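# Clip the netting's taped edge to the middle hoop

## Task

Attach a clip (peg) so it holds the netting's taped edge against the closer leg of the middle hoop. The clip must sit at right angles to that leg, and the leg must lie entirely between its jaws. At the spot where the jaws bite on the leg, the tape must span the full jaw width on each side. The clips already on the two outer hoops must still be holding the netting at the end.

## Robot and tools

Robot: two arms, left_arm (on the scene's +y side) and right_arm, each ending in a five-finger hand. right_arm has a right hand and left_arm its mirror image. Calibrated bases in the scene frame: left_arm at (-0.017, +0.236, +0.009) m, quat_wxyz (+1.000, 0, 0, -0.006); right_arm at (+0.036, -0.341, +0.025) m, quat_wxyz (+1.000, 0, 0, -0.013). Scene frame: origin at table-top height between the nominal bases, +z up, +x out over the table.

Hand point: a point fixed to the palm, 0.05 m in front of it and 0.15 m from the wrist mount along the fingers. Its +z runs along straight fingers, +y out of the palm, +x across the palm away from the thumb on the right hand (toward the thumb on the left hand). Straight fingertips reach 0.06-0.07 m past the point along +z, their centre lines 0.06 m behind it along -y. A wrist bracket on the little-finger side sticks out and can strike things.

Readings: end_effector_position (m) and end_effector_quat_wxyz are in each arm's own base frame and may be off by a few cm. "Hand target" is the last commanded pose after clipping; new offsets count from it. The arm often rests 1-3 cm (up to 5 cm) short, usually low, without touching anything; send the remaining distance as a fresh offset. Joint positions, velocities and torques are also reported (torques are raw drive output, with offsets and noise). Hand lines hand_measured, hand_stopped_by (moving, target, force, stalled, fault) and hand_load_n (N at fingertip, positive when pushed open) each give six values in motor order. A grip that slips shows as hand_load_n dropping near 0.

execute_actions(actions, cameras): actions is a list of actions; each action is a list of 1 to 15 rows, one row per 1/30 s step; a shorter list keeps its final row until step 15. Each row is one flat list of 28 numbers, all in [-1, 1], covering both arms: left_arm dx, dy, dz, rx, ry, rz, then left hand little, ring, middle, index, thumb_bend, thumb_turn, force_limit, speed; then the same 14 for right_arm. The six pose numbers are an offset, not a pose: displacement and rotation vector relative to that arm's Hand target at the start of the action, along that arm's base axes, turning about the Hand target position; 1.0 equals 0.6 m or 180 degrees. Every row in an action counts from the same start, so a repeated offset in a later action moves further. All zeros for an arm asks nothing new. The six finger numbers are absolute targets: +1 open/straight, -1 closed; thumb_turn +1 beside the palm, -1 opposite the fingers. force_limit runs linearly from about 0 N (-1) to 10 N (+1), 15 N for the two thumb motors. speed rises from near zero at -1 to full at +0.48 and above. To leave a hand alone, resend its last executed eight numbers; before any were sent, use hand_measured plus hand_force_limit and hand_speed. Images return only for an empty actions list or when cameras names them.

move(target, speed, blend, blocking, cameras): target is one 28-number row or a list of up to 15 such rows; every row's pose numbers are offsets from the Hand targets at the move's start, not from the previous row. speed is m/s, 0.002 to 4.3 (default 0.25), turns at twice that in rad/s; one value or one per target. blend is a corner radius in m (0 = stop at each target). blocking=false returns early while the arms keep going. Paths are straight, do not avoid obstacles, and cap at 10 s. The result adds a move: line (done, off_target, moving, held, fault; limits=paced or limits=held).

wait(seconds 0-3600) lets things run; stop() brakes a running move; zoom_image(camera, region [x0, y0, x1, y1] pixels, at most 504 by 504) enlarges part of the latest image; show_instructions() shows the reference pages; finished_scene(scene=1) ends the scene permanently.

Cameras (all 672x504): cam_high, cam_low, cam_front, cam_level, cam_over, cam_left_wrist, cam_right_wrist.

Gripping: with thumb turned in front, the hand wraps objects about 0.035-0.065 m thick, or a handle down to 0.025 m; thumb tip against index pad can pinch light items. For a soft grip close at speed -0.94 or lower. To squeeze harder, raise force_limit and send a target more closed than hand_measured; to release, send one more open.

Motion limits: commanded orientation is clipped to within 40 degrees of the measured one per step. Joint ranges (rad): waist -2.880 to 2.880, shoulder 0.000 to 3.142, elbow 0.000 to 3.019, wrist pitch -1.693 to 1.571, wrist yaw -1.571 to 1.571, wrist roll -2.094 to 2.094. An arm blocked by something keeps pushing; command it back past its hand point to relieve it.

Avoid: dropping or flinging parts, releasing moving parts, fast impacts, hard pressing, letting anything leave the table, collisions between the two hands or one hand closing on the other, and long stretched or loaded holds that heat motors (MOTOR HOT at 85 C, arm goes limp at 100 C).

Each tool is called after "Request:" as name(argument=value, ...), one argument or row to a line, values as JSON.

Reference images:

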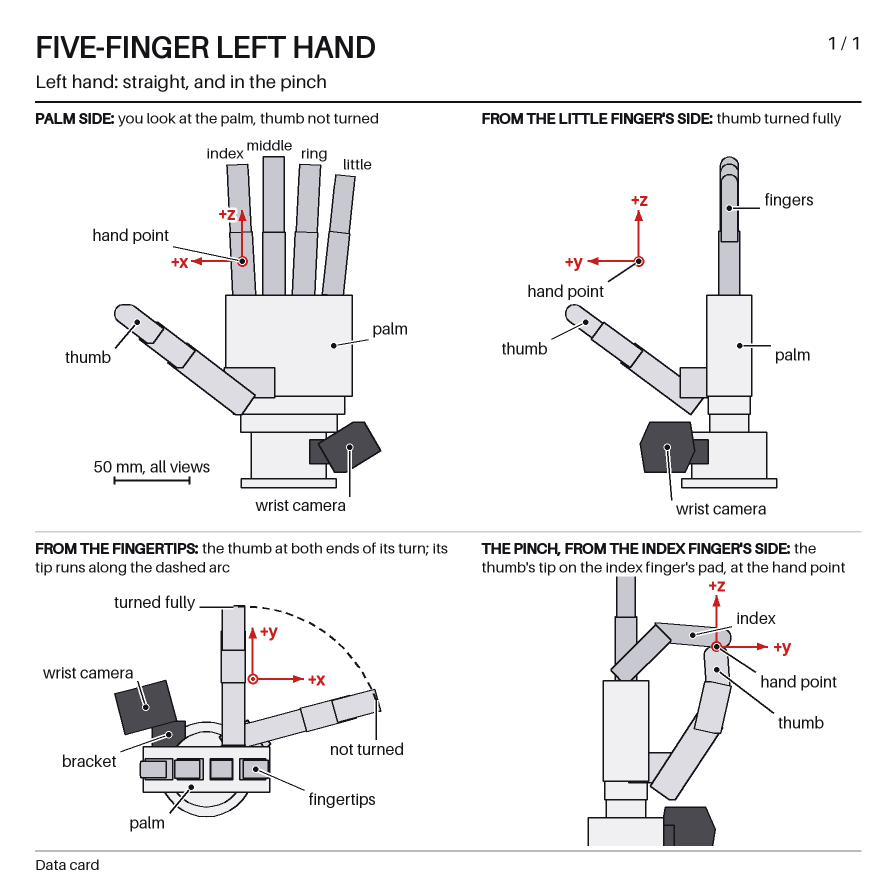

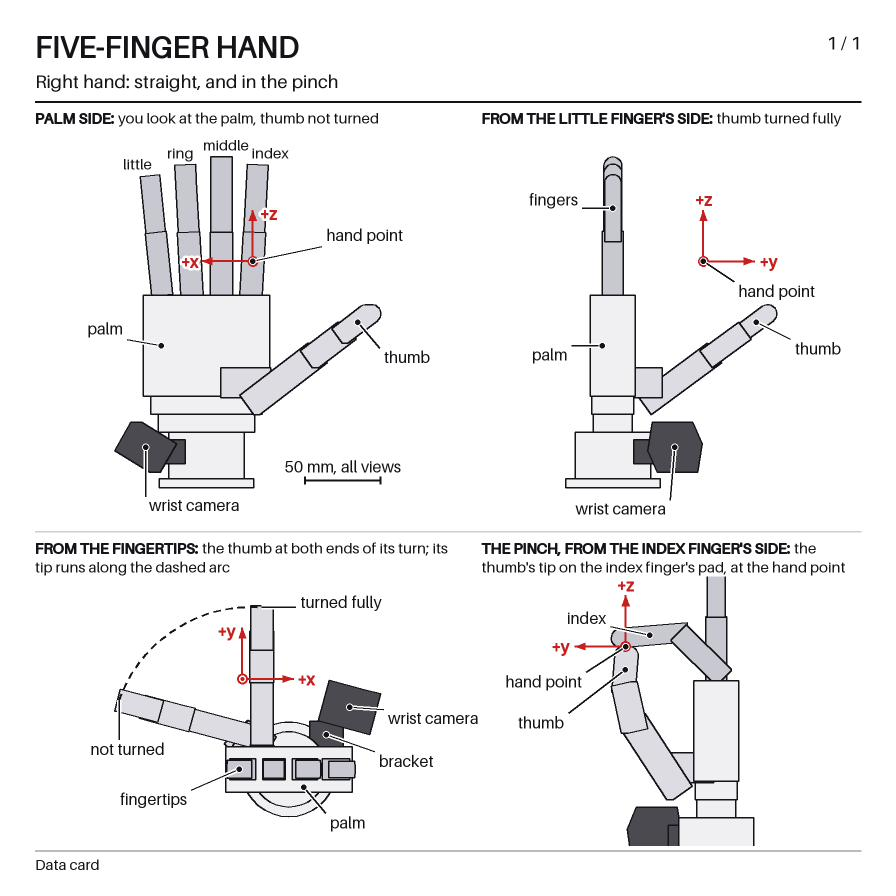

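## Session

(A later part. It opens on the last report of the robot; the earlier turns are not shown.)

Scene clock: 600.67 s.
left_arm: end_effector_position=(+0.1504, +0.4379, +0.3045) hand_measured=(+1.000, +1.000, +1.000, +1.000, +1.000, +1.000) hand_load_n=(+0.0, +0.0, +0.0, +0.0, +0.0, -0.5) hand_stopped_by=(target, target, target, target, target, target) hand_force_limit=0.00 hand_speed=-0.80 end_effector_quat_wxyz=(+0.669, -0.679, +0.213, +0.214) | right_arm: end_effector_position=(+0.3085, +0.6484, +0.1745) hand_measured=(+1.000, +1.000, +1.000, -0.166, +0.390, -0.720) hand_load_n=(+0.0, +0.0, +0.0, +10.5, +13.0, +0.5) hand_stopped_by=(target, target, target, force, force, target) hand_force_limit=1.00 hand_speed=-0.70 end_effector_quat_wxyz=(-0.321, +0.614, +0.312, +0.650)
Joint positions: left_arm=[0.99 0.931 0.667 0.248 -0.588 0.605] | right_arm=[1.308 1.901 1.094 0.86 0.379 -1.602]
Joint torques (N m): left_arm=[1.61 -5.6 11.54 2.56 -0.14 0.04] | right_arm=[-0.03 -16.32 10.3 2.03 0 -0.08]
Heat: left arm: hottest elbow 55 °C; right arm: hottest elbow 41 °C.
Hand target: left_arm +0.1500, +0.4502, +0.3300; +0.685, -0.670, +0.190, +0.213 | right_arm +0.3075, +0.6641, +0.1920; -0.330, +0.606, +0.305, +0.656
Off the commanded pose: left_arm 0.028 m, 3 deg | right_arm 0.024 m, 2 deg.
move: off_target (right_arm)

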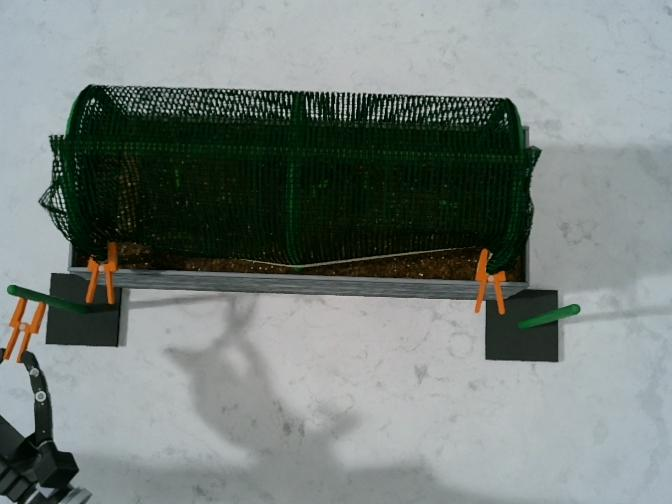

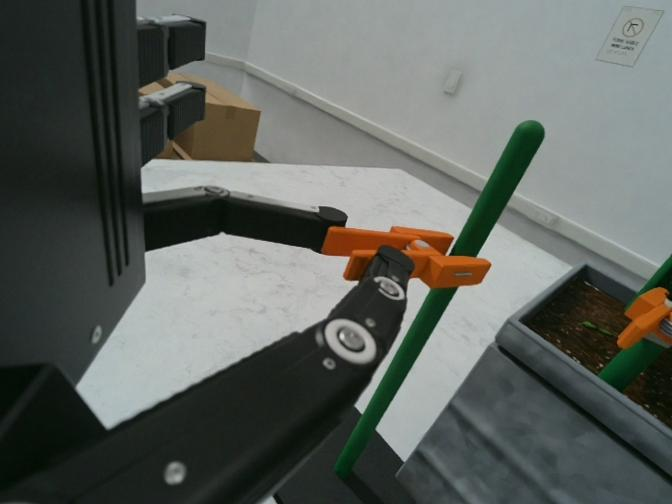

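Request:
move(
  target=[0,0,0,0,0,0,1,1,1,1,1,1,0,-0.8,-0.055,0.013,0,0,0,0,1,1,1,-0.18,0.20,-0.72,1.0,-0.7],
  speed=0.06,
  cameras=["cam_over", "cam_right_wrist", "cam_front", "cam_high"],
)

Request:
zoom_image(
  camera="cam_over",
  region=[0, 270, 80, 400],
)

Scene clock: 604.27 s.
left_arm: end_effector_position=(+0.1504, +0.4379, +0.3045) hand_measured=(+1.000, +1.000, +1.000, +1.000, +1.000, +1.000) hand_load_n=(+0.0, +0.0, +0.0, +0.0, +0.0, +0.0) hand_stopped_by=(target, target, target, target, target, target) hand_force_limit=0.00 hand_speed=-0.80 end_effector_quat_wxyz=(+0.669, -0.679, +0.213, +0.214) | right_arm: end_effector_position=(+0.2748, +0.6567, +0.1741) hand_measured=(+1.000, +1.000, +1.000, -0.166, +0.390, -0.720) hand_load_n=(+0.0, +0.0, +0.0, +11.0, +13.0, +0.5) hand_stopped_by=(target, target, target, force, force, target) hand_force_limit=1.00 hand_speed=-0.70 end_effector_quat_wxyz=(-0.322, +0.615, +0.312, +0.649)
Joint positions: left_arm=[0.99 0.931 0.667 0.248 -0.588 0.605] | right_arm=[1.37 1.901 1.094 0.86 0.439 -1.602]
Joint torques (N m): left_arm=[1.67 -5.66 11.54 2.58 -0.14 0.05] | right_arm=[-0.21 -16.15 10.33 2.13 0 -0.13]
Heat: left arm: hottest elbow 55 °C; right arm: hottest elbow 41 °C.
Hand target: left_arm +0.1500, +0.4502, +0.3300; +0.685, -0.670, +0.190, +0.213 | right_arm +0.2745, +0.6720, +0.1920; -0.330, +0.606, +0.306, +0.656
Off the commanded pose: left_arm 0.028 m, 3 deg | right_arm 0.024 m, 2 deg.
move: off_target (right_arm)
Images, in order (width x height): cam_high 672x504, cam_front 672x504, cam_over 672x504, cam_right_wrist 672x504.

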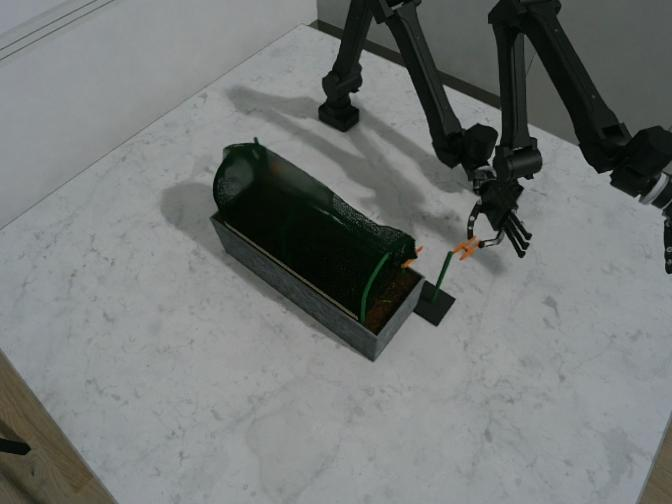

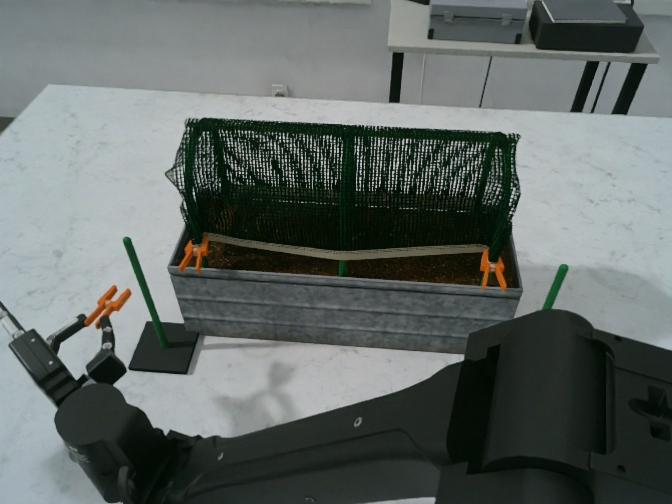

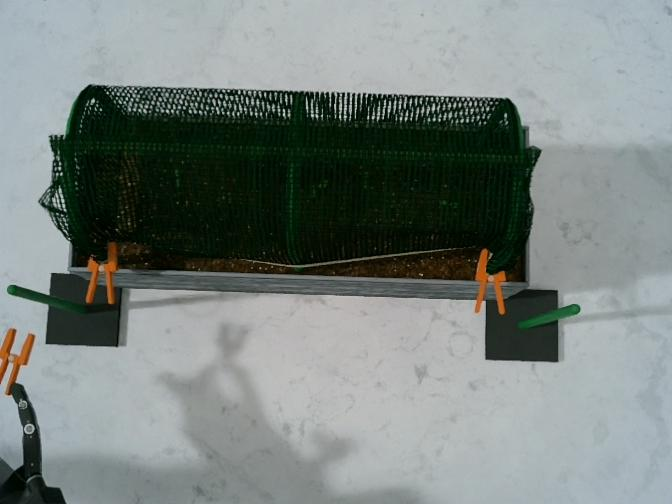

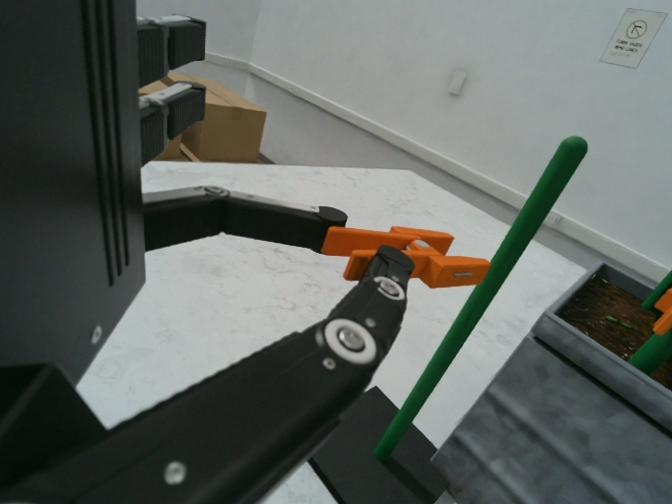

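Scaled by 3.877.

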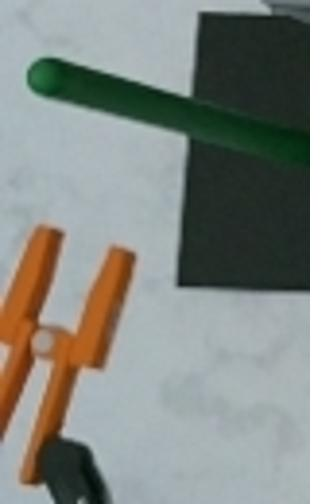

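Request:
move(
  target=[
    [0,0,0,0,0,0,1,1,1,1,1,1,0,-0.8,-0.06,-0.01,0,0,0,0,1,1,1,-0.18,0.20,-0.72,1.0,-0.7],
    [0,0,0,0,0,0,1,1,1,1,1,1,0,-0.8,-0.0408,-0.42,0,0,0,0.0739,1,1,1,-0.18,0.20,-0.72,1.0,-0.7],
  ],
  speed=0.12,
  blend=0.03,
  cameras=["cam_over", "cam_right_wrist", "cam_front", "cam_level"],
)

Scene clock: 644.00 s.
left_arm: end_effector_position=(+0.1504, +0.4379, +0.3045) hand_measured=(+1.000, +1.000, +1.000, +1.000, +1.000, +1.000) hand_load_n=(+0.0, +0.0, +0.0, +0.0, +0.0, -0.5) hand_stopped_by=(target, target, target, target, target, target) hand_force_limit=0.00 hand_speed=-0.80 end_effector_quat_wxyz=(+0.669, -0.679, +0.213, +0.214) | right_arm: end_effector_position=(+0.2466, +0.4217, +0.1810) hand_measured=(+1.000, +1.000, +1.000, -0.166, +0.390, -0.720) hand_load_n=(+0.0, +0.0, +0.0, +11.0, +13.0, +1.0) hand_stopped_by=(target, target, target, force, force, target) hand_force_limit=1.00 hand_speed=-0.70 end_effector_quat_wxyz=(-0.398, +0.573, +0.384, +0.604)
Joint positions: left_arm=[0.99 0.931 0.667 0.248 -0.588 0.605] | right_arm=[1.163 1.337 0.363 1.021 -0.01 -1.578]
Joint torques (N m): left_arm=[1.61 -5.66 11.52 2.56 -0.14 0.05] | right_arm=[-1.26 -7 6.17 3.36 -0.11 0]
Heat: left arm: hottest elbow 55 °C; right arm: hottest elbow 41 °C.
Hand target: left_arm +0.1500, +0.4502, +0.3300; +0.685, -0.670, +0.190, +0.213 | right_arm +0.2499, +0.4200, +0.1919; -0.404, +0.566, +0.374, +0.613
Off the commanded pose: left_arm 0.028 m, 3 deg | right_arm 0.012 m, 2 deg.
move: off_target (right_arm); blend cut to 0.0182 m at target 1
Images, in order (width x height): cam_front 672x504, cam_level 672x504, cam_over 672x504, cam_right_wrist 672x504.

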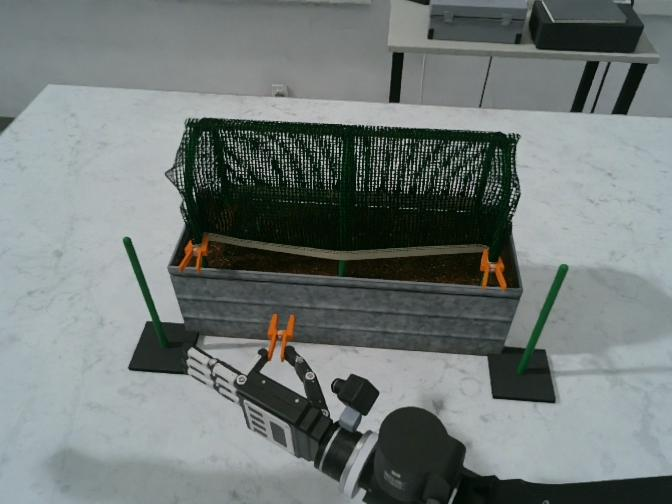

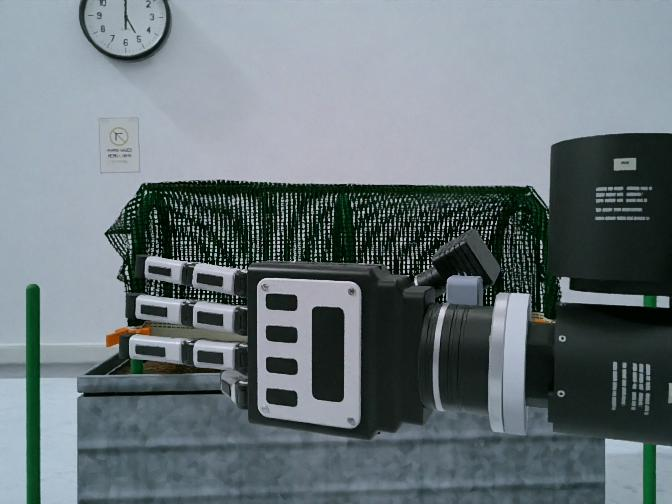

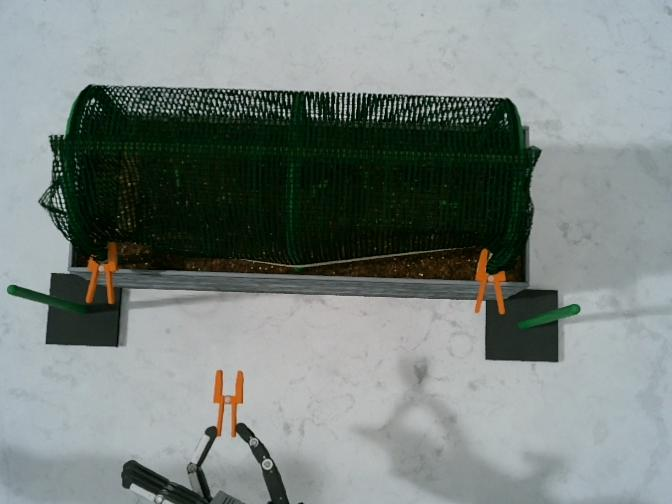

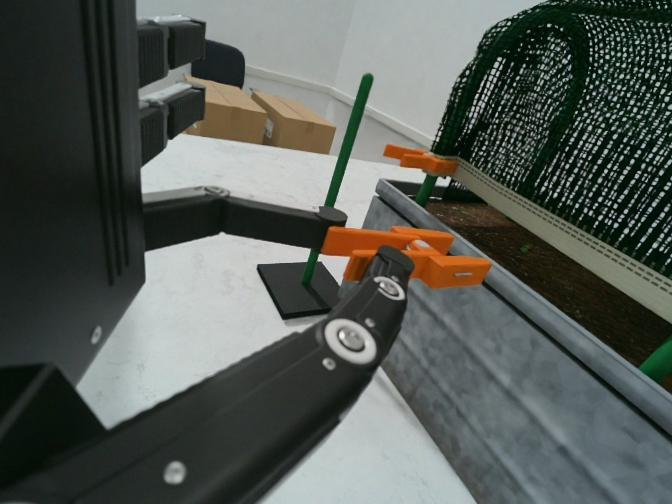

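Request:
move(
  target=[0,0,0,0,0,0,1,1,1,1,1,1,0,-0.8,0.1193,-0.102,0,0,0,-0.0139,1,1,1,-0.18,0.20,-0.72,1.0,-0.7],
  speed=0.1,
  cameras=["cam_over", "cam_right_wrist", "cam_front", "cam_high"],
)

Request:
zoom_image(
  camera="cam_over",
  region=[240, 230, 360, 380],
)

Request:
zoom_image(
  camera="cam_front",
  region=[270, 220, 420, 340],
)

Scene clock: 655.10 s.
left_arm: end_effector_position=(+0.1504, +0.4379, +0.3045) hand_measured=(+1.000, +1.000, +1.000, +1.000, +1.000, +1.000) hand_load_n=(+0.0, +0.0, +0.0, +0.0, +0.0, +0.0) hand_stopped_by=(target, target, target, target, target, target) hand_force_limit=0.00 hand_speed=-0.80 end_effector_quat_wxyz=(+0.669, -0.679, +0.213, +0.214) | right_arm: end_effector_position=(+0.3197, +0.3613, +0.1811) hand_measured=(+1.000, +1.000, +1.000, -0.166, +0.390, -0.720) hand_load_n=(+0.0, +0.0, +0.0, +11.0, +13.0, +0.5) hand_stopped_by=(target, target, target, force, force, target) hand_force_limit=1.00 hand_speed=-0.70 end_effector_quat_wxyz=(-0.387, +0.583, +0.368, +0.612)
Joint positions: left_arm=[0.99 0.931 0.667 0.248 -0.588 0.605] | right_arm=[0.862 1.305 0.335 1.021 -0.265 -1.557]
Joint torques (N m): left_arm=[1.61 -5.66 11.52 2.56 -0.14 0.05] | right_arm=[-1.2 -6.65 6.04 3.29 -0.11 -0.01]
Heat: left arm: hottest elbow 55 °C; right arm: hottest elbow 41 °C.
Hand target: left_arm +0.1500, +0.4502, +0.3300; +0.685, -0.670, +0.190, +0.213 | right_arm +0.3216, +0.3587, +0.1920; -0.390, +0.575, +0.361, +0.622
Off the commanded pose: left_arm 0.028 m, 3 deg | right_arm 0.011 m, 2 deg.
move: off_target (right_arm)
Images, in order (width x height): cam_high 672x504, cam_front 672x504, cam_over 672x504, cam_right_wrist 672x504.

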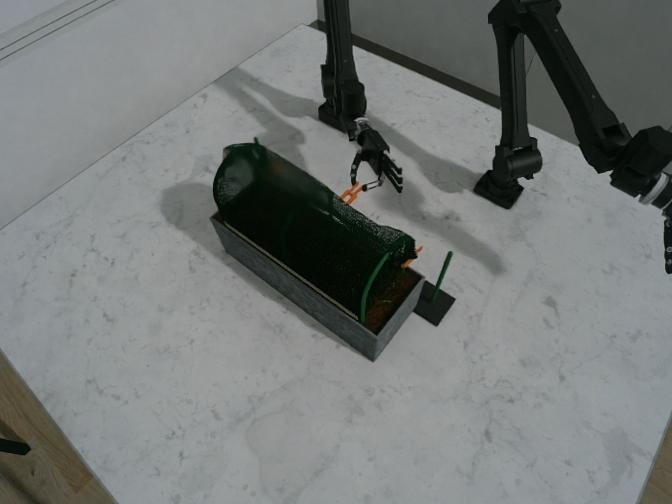

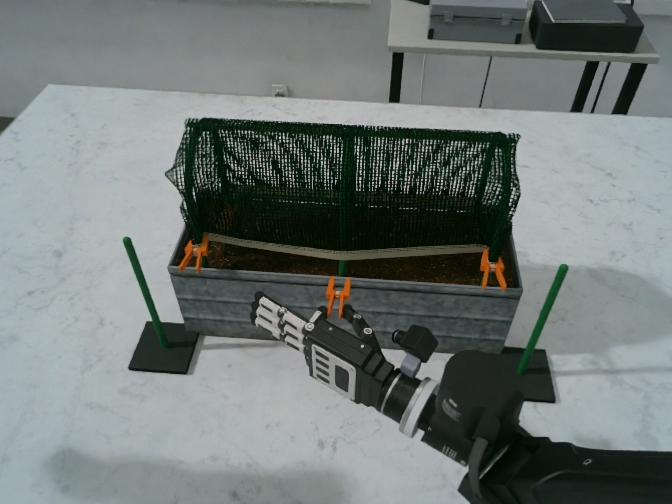

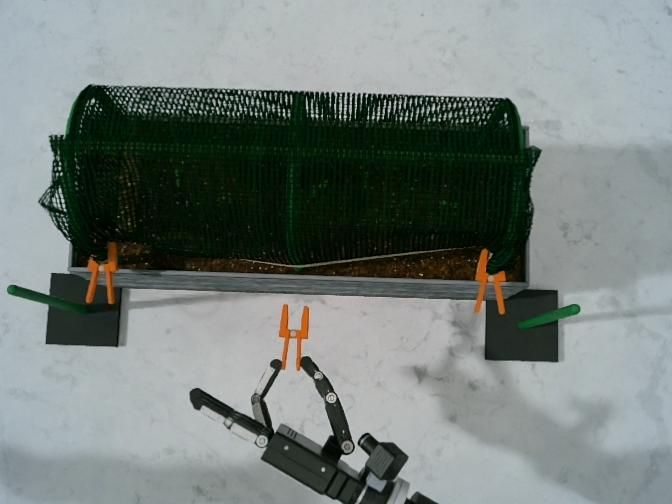

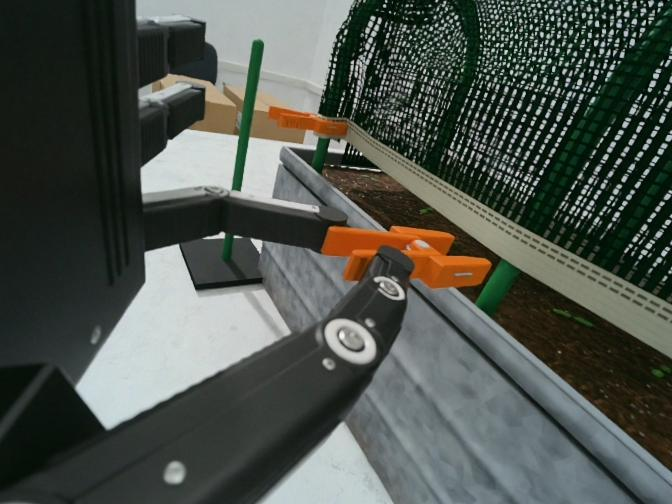

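Scaled by 3.360.

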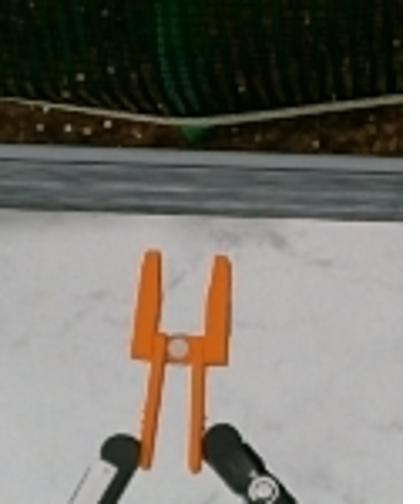

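Scaled by 3.360.

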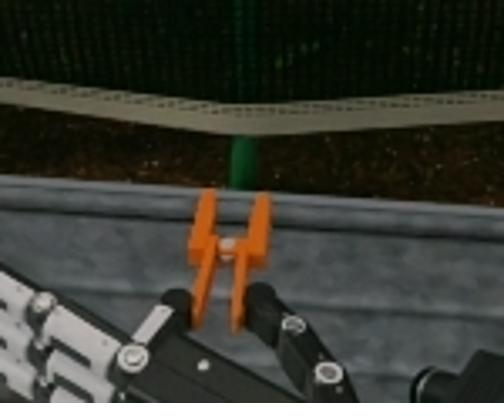

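Request:
zoom_image(
  camera="cam_over",
  region=[276, 244, 324, 280],
)

Request:
zoom_image(
  camera="cam_over",
  region=[270, 295, 318, 375],
)

Request:
zoom_image(
  camera="cam_front",
  region=[310, 235, 370, 285],
)

Request:
zoom_image(
  camera="cam_right_wrist",
  region=[300, 80, 640, 335],
)

Scaled by 10.500.

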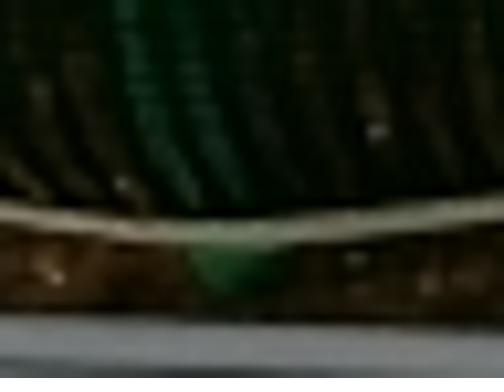

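Scaled by 6.300.

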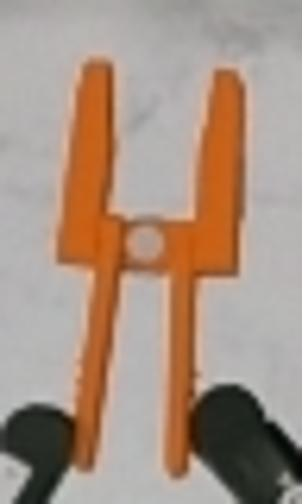

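Scaled by 8.400.

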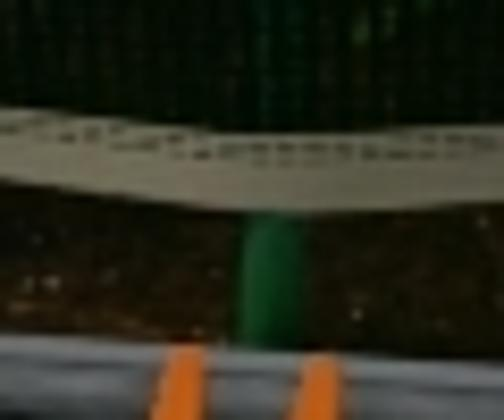

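Scaled by 1.482.

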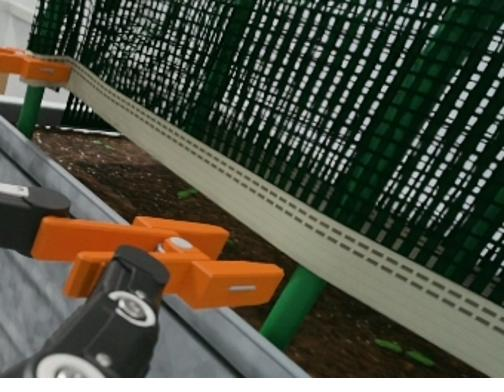

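Request:
move(
  target=[0,0,0,0,0,0,1,1,1,1,1,1,0,-0.8,0.0367,0.001,0,0,0,0,1,1,1,-0.18,0.20,-0.72,1.0,-0.7],
  speed=0.05,
  cameras=["cam_over", "cam_right_wrist", "cam_front", "cam_level"],
)

Request:
zoom_image(
  camera="cam_over",
  region=[270, 250, 330, 350],
)

Request:
zoom_image(
  camera="cam_front",
  region=[310, 235, 370, 305],
)

Request:
zoom_image(
  camera="cam_right_wrist",
  region=[300, 80, 640, 335],
)

Scene clock: 675.73 s.
left_arm: end_effector_position=(+0.1504, +0.4379, +0.3045) hand_measured=(+1.000, +1.000, +1.000, +1.000, +1.000, +1.000) hand_load_n=(+0.0, +0.0, +0.0, -0.5, +0.0, +0.0) hand_stopped_by=(target, target, target, target, target, target) hand_force_limit=0.00 hand_speed=-0.80 end_effector_quat_wxyz=(+0.669, -0.679, +0.213, +0.214) | right_arm: end_effector_position=(+0.3311, +0.3523, +0.1703) hand_measured=(+1.000, +1.000, +1.000, -0.166, +0.390, -0.720) hand_load_n=(+0.0, +0.0, +0.0, +11.0, +13.0, +1.0) hand_stopped_by=(target, target, target, force, force, target) hand_force_limit=1.00 hand_speed=-0.70 end_effector_quat_wxyz=(-0.386, +0.591, +0.370, +0.604)
Joint positions: left_arm=[0.99 0.931 0.667 0.248 -0.588 0.605] | right_arm=[0.808 1.328 0.335 1.021 -0.321 -1.553]
Joint torques (N m): left_arm=[1.61 -5.66 11.54 2.56 -0.14 0.05] | right_arm=[-1.32 -5.13 8.53 3.58 -0.11 0]
Heat: left arm: hottest elbow 56 °C; right arm: hottest elbow 40 °C.
Hand target: left_arm +0.1500, +0.4502, +0.3300; +0.685, -0.670, +0.190, +0.213 | right_arm +0.3434, +0.3595, +0.1921; -0.391, +0.574, +0.361, +0.622
Off the commanded pose: left_arm 0.028 m, 3 deg | right_arm 0.026 m, 3 deg.
move: off_target (right_arm)
Images, in order (width x height): cam_front 672x504, cam_level 672x504, cam_over 672x504, cam_right_wrist 672x504.

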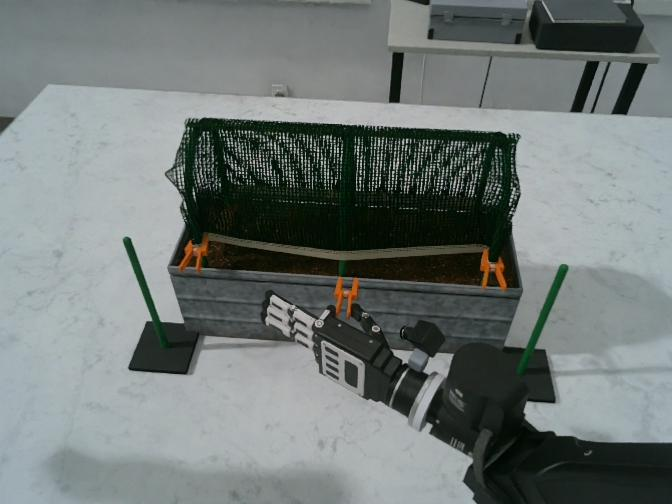

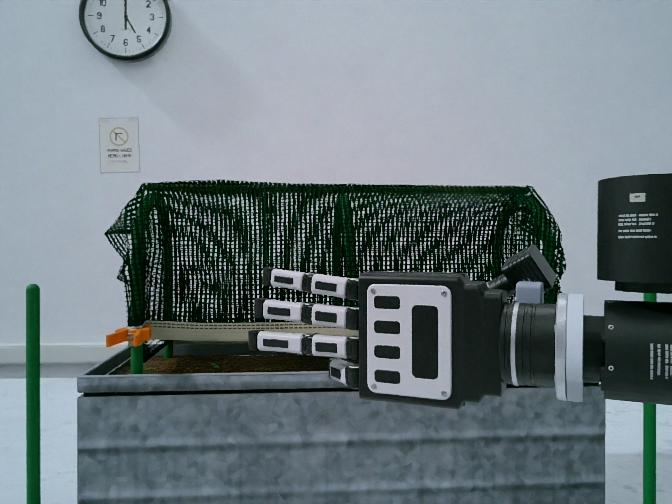

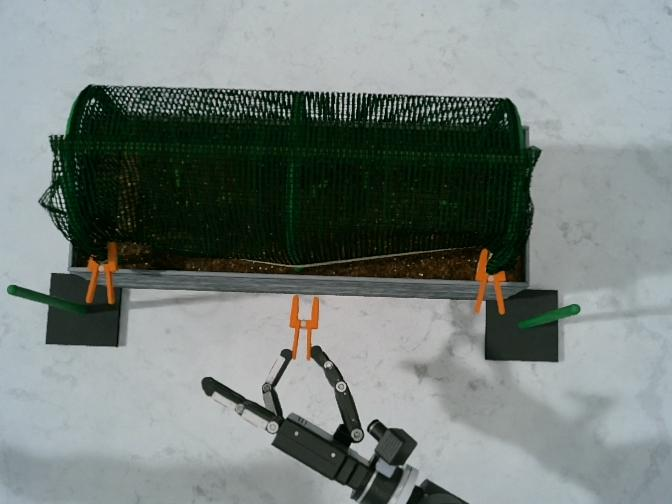

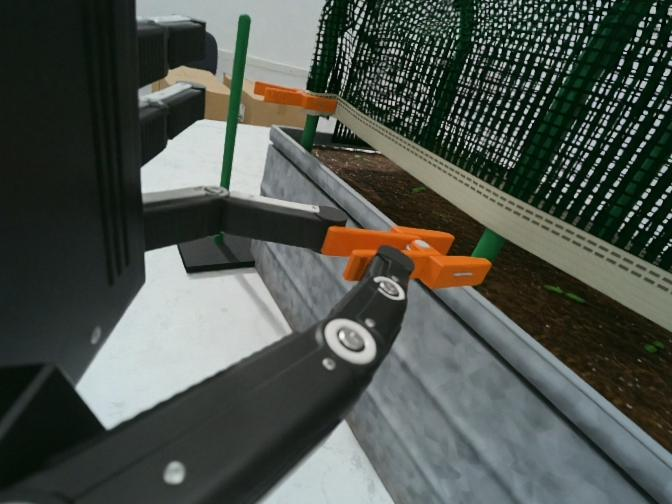

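Scaled by 5.040.

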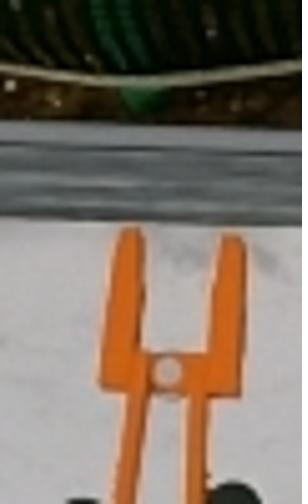

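Scaled by 7.200.

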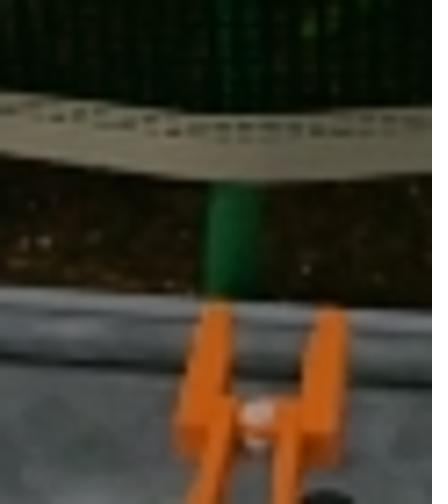

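Scaled by 1.482.

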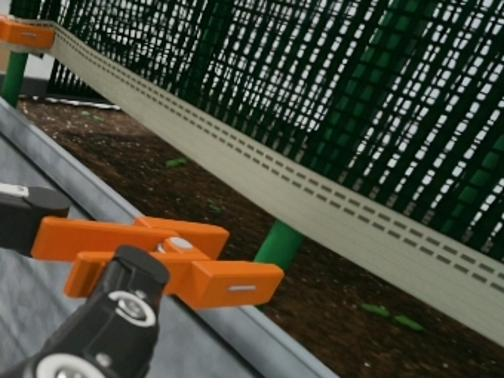

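Request:
move(
  target=[0,0,0,0,0,0,1,1,1,1,1,1,0,-0.8,0.006,0.004,0.010,0,0,0,1,1,1,-0.18,0.20,-0.72,1.0,-0.7],
  speed=0.05,
  cameras=[],
)

Scene clock: 679.40 s.
left_arm: end_effector_position=(+0.1504, +0.4379, +0.3045) hand_measured=(+1.000, +1.000, +1.000, +1.000, +1.000, +1.000) hand_load_n=(+0.0, +0.0, +0.0, +0.0, +0.0, -0.5) hand_stopped_by=(target, target, target, target, target, target) hand_force_limit=0.00 hand_speed=-0.80 end_effector_quat_wxyz=(+0.669, -0.679, +0.213, +0.214) | right_arm: end_effector_position=(+0.3336, +0.3542, +0.1747) hand_measured=(+1.000, +1.000, +1.000, -0.166, +0.390, -0.720) hand_load_n=(+0.0, +0.0, +0.0, +11.0, +13.0, +0.5) hand_stopped_by=(target, target, target, force, force, target) hand_force_limit=1.00 hand_speed=-0.70 end_effector_quat_wxyz=(-0.387, +0.588, +0.370, +0.606)
Joint positions: left_arm=[0.99 0.931 0.667 0.248 -0.588 0.605] | right_arm=[0.805 1.328 0.344 1.021 -0.324 -1.552]
Joint torques (N m): left_arm=[1.61 -5.66 11.52 2.56 -0.14 0.05] | right_arm=[-1.38 -6.36 9.09 2.33 -0.11 -0.01]
Heat: left arm: hottest elbow 56 °C; right arm: hottest elbow 40 °C.
Hand target: left_arm +0.1500, +0.4502, +0.3300; +0.685, -0.670, +0.190, +0.213 | right_arm +0.3471, +0.3618, +0.1981; -0.391, +0.574, +0.361, +0.622
Off the commanded pose: left_arm 0.028 m, 3 deg | right_arm 0.028 m, 3 deg.
move: off_target (right_arm)

Request:
move(
  target=[0,0,0,0,0,0,1,1,1,1,1,1,0,-0.8,0.006,0.006,0.008,0,0,0,1,1,1,-0.18,0.20,-0.72,1.0,-0.7],
  speed=0.05,
  cameras=["cam_over", "cam_front"],
)

Request:
zoom_image(
  camera="cam_over",
  region=[270, 250, 330, 350],
)

Request:
zoom_image(
  camera="cam_front",
  region=[310, 235, 370, 305],
)

Scene clock: 682.10 s.
left_arm: end_effector_position=(+0.1504, +0.4379, +0.3045) hand_measured=(+1.000, +1.000, +1.000, +1.000, +1.000, +1.000) hand_load_n=(+0.0, +0.0, +0.0, +0.0, +0.0, +0.0) hand_stopped_by=(target, target, target, target, target, target) hand_force_limit=0.00 hand_speed=-0.80 end_effector_quat_wxyz=(+0.669, -0.679, +0.213, +0.214) | right_arm: end_effector_position=(+0.3374, +0.3583, +0.1789) hand_measured=(+1.000, +1.000, +1.000, -0.166, +0.390, -0.720) hand_load_n=(+0.0, +0.0, +0.0, +11.0, +13.0, +0.5) hand_stopped_by=(target, target, target, force, force, target) hand_force_limit=1.00 hand_speed=-0.70 end_effector_quat_wxyz=(-0.387, +0.587, +0.370, +0.607)
Joint positions: left_arm=[0.99 0.931 0.667 0.248 -0.588 0.605] | right_arm=[0.805 1.328 0.362 1.005 -0.324 -1.552]
Joint torques (N m): left_arm=[1.67 -5.66 11.52 2.56 -0.14 0.04] | right_arm=[-1.38 -6.83 9.21 2.09 -0.11 -0.01]
Heat: left arm: hottest elbow 56 °C; right arm: hottest elbow 40 °C.
Hand target: left_arm +0.1500, +0.4502, +0.3300; +0.685, -0.670, +0.190, +0.213 | right_arm +0.3506, +0.3655, +0.2029; -0.391, +0.574, +0.361, +0.622
Off the commanded pose: left_arm 0.028 m, 3 deg | right_arm 0.028 m, 3 deg.
move: off_target (right_arm)
Images, in order (width x height): cam_front 672x504, cam_over 672x504.

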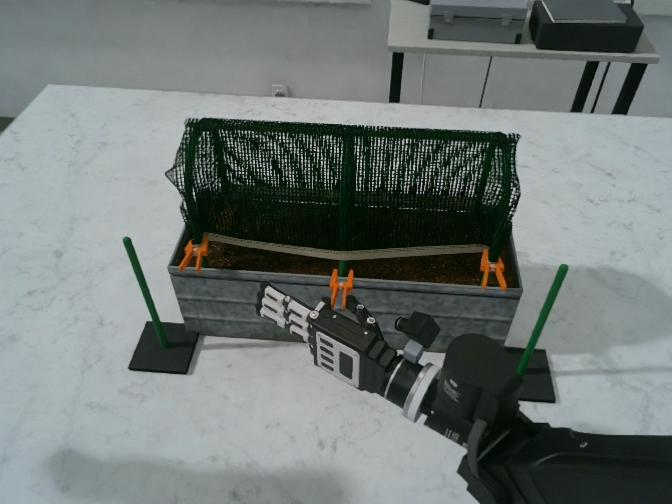

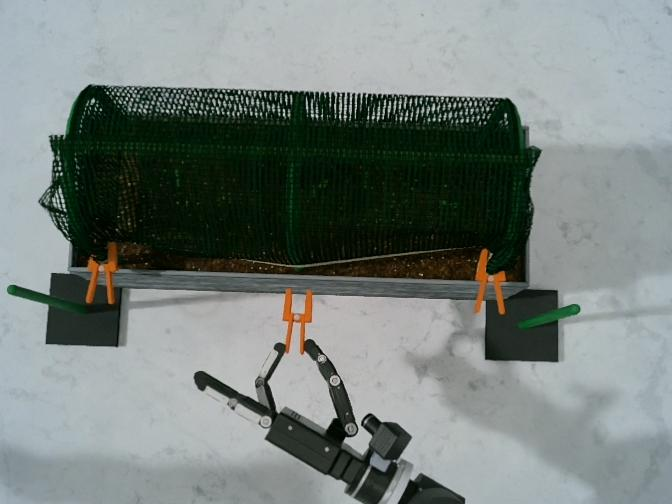

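Scaled by 5.040.

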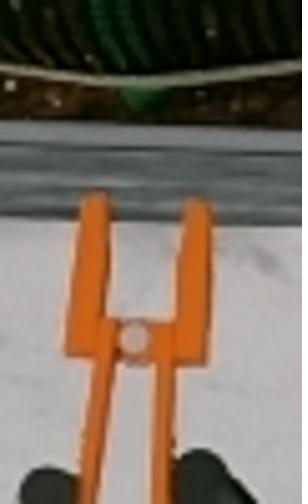

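Scaled by 7.200.

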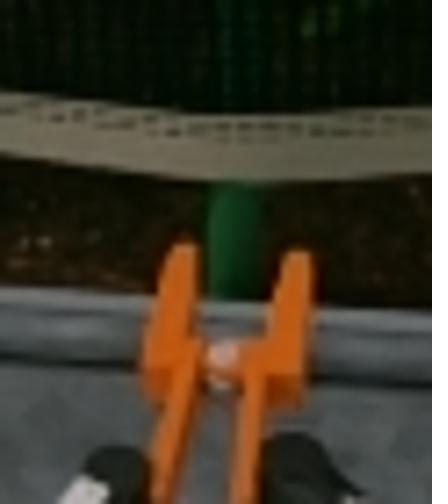

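Request:
execute_actions(
  actions=[],
  cameras=["cam_level", "cam_high", "cam_low"],
)

Request:
zoom_image(
  camera="cam_level",
  region=[280, 280, 430, 400],
)

Request:
zoom_image(
  camera="cam_high",
  region=[290, 140, 430, 260],
)

Scene clock: 693.97 s.
left_arm: end_effector_position=(+0.1504, +0.4379, +0.3045) hand_measured=(+1.000, +1.000, +1.000, +1.000, +1.000, +1.000) hand_load_n=(+0.0, +0.0, +0.0, +0.0, +0.0, +0.0) hand_stopped_by=(target, target, target, target, target, target) hand_force_limit=0.00 hand_speed=-0.80 end_effector_quat_wxyz=(+0.669, -0.679, +0.213, +0.214) | right_arm: end_effector_position=(+0.3374, +0.3583, +0.1789) hand_measured=(+1.000, +1.000, +1.000, -0.166, +0.390, -0.720) hand_load_n=(+0.0, +0.0, +0.0, +11.0, +13.0, +0.5) hand_stopped_by=(target, target, target, force, force, target) hand_force_limit=1.00 hand_speed=-0.70 end_effector_quat_wxyz=(-0.387, +0.587, +0.370, +0.607)
Joint positions: left_arm=[0.99 0.931 0.667 0.248 -0.588 0.605] | right_arm=[0.805 1.328 0.362 1.005 -0.324 -1.552]
Joint velocities: within noise
Joint torques (N m): left_arm=[1.61 -5.66 11.52 2.56 -0.14 0.04] | right_arm=[-1.38 -6.89 9.21 2.11 -0.11 -0.01]
Heat: left arm: hottest elbow 56 °C; right arm: hottest elbow 41 °C.
Hand target: left_arm +0.1500, +0.4502, +0.3300; +0.685, -0.670, +0.190, +0.213 | right_arm +0.3506, +0.3655, +0.2029; -0.391, +0.574, +0.361, +0.622
Off the commanded pose: left_arm 0.028 m, 3 deg | right_arm 0.028 m, 3 deg.
Images, in order (width x height): cam_high 672x504, cam_low 672x504, cam_level 672x504.

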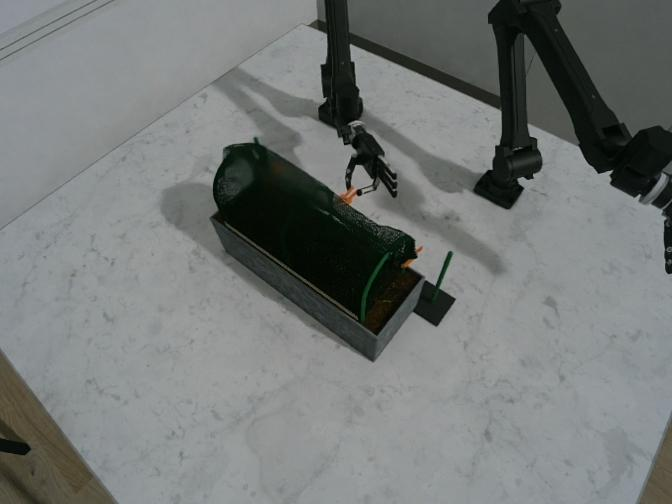

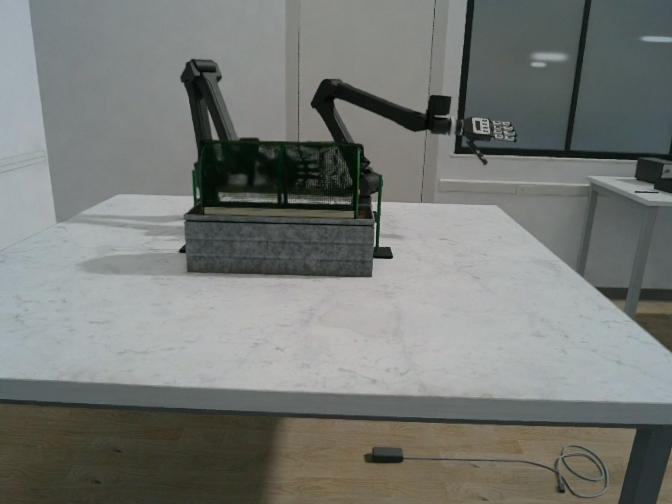

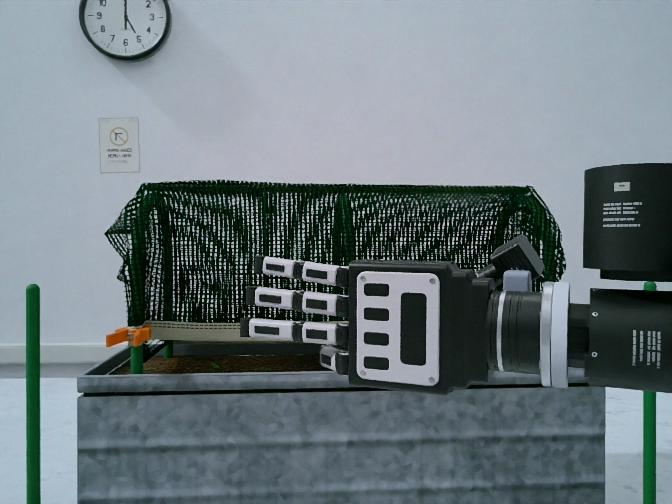

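Scaled by 3.360.

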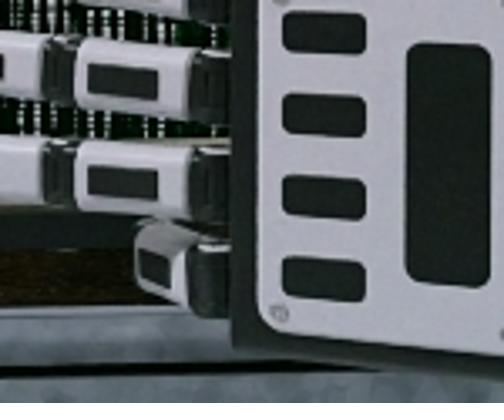

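Scaled by 3.600.

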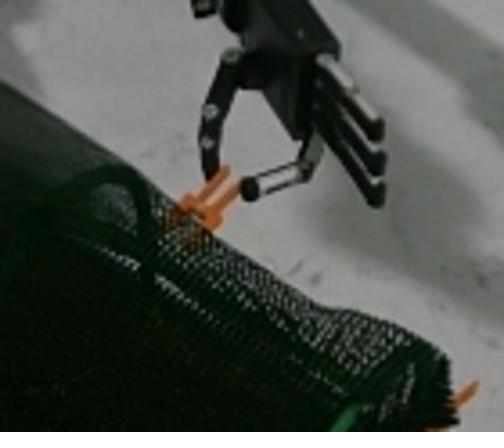

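Request:
execute_actions(
  actions=[],
  cameras=["cam_front", "cam_level"],
)

Request:
zoom_image(
  camera="cam_front",
  region=[470, 230, 520, 295],
)

Request:
zoom_image(
  camera="cam_front",
  region=[170, 220, 230, 280],
)

Request:
zoom_image(
  camera="cam_level",
  region=[90, 300, 180, 390],
)

Scene clock: 712.17 s.
left_arm: end_effector_position=(+0.1504, +0.4379, +0.3045) hand_measured=(+1.000, +1.000, +1.000, +1.000, +1.000, +1.000) hand_load_n=(+0.0, +0.0, +0.0, +0.0, +0.0, -0.5) hand_stopped_by=(target, target, target, target, target, target) hand_force_limit=0.00 hand_speed=-0.80 end_effector_quat_wxyz=(+0.669, -0.679, +0.213, +0.214) | right_arm: end_effector_position=(+0.3374, +0.3583, +0.1789) hand_measured=(+1.000, +1.000, +1.000, -0.166, +0.390, -0.720) hand_load_n=(+0.0, +0.0, +0.0, +10.5, +13.5, +1.0) hand_stopped_by=(target, target, target, force, force, target) hand_force_limit=1.00 hand_speed=-0.70 end_effector_quat_wxyz=(-0.387, +0.587, +0.370, +0.607)
Joint positions: left_arm=[0.99 0.931 0.667 0.248 -0.588 0.605] | right_arm=[0.805 1.328 0.362 1.005 -0.324 -1.552]
Joint velocities: within noise
Joint torques (N m): left_arm=[1.61 -5.66 11.52 2.55 -0.14 0.05] | right_arm=[-1.38 -6.89 9.21 2.11 -0.11 -0.01]
Heat: left arm: hottest elbow 56 °C; right arm: hottest elbow 42 °C.
Hand target: left_arm +0.1500, +0.4502, +0.3300; +0.685, -0.670, +0.190, +0.213 | right_arm +0.3506, +0.3655, +0.2029; -0.391, +0.574, +0.361, +0.622
Off the commanded pose: left_arm 0.028 m, 3 deg | right_arm 0.028 m, 3 deg.
Images, in order (width x height): cam_front 672x504, cam_level 672x504.

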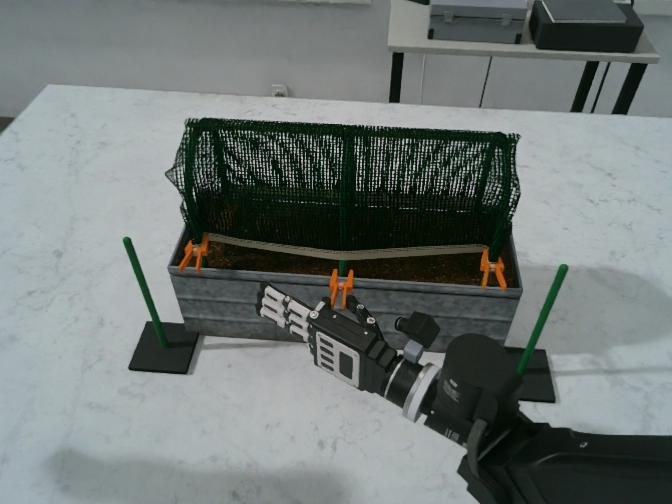

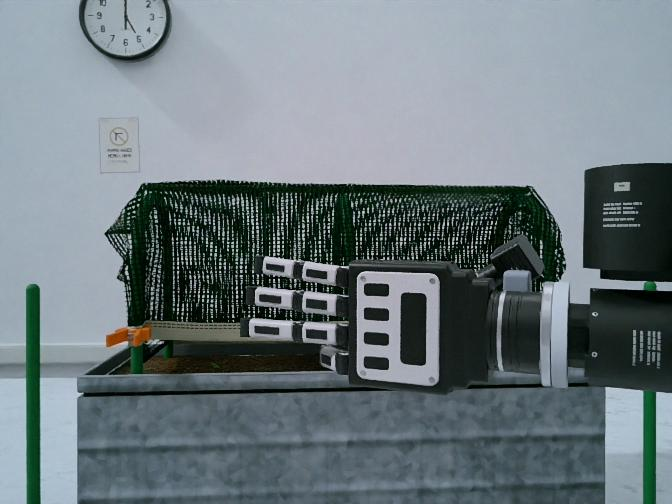

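Scaled by 7.754.

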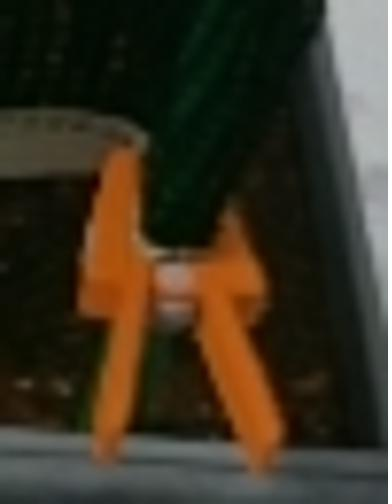

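Scaled by 8.400.

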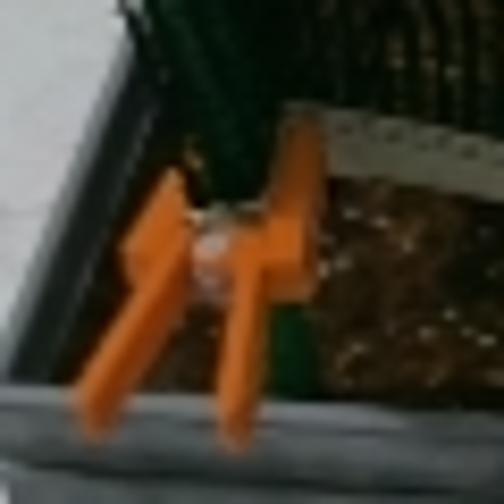

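Scaled by 5.600.

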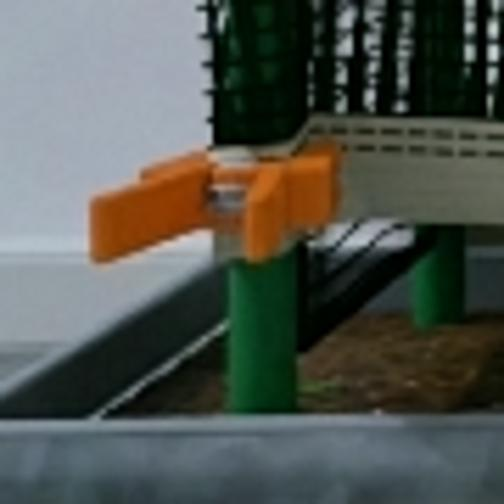

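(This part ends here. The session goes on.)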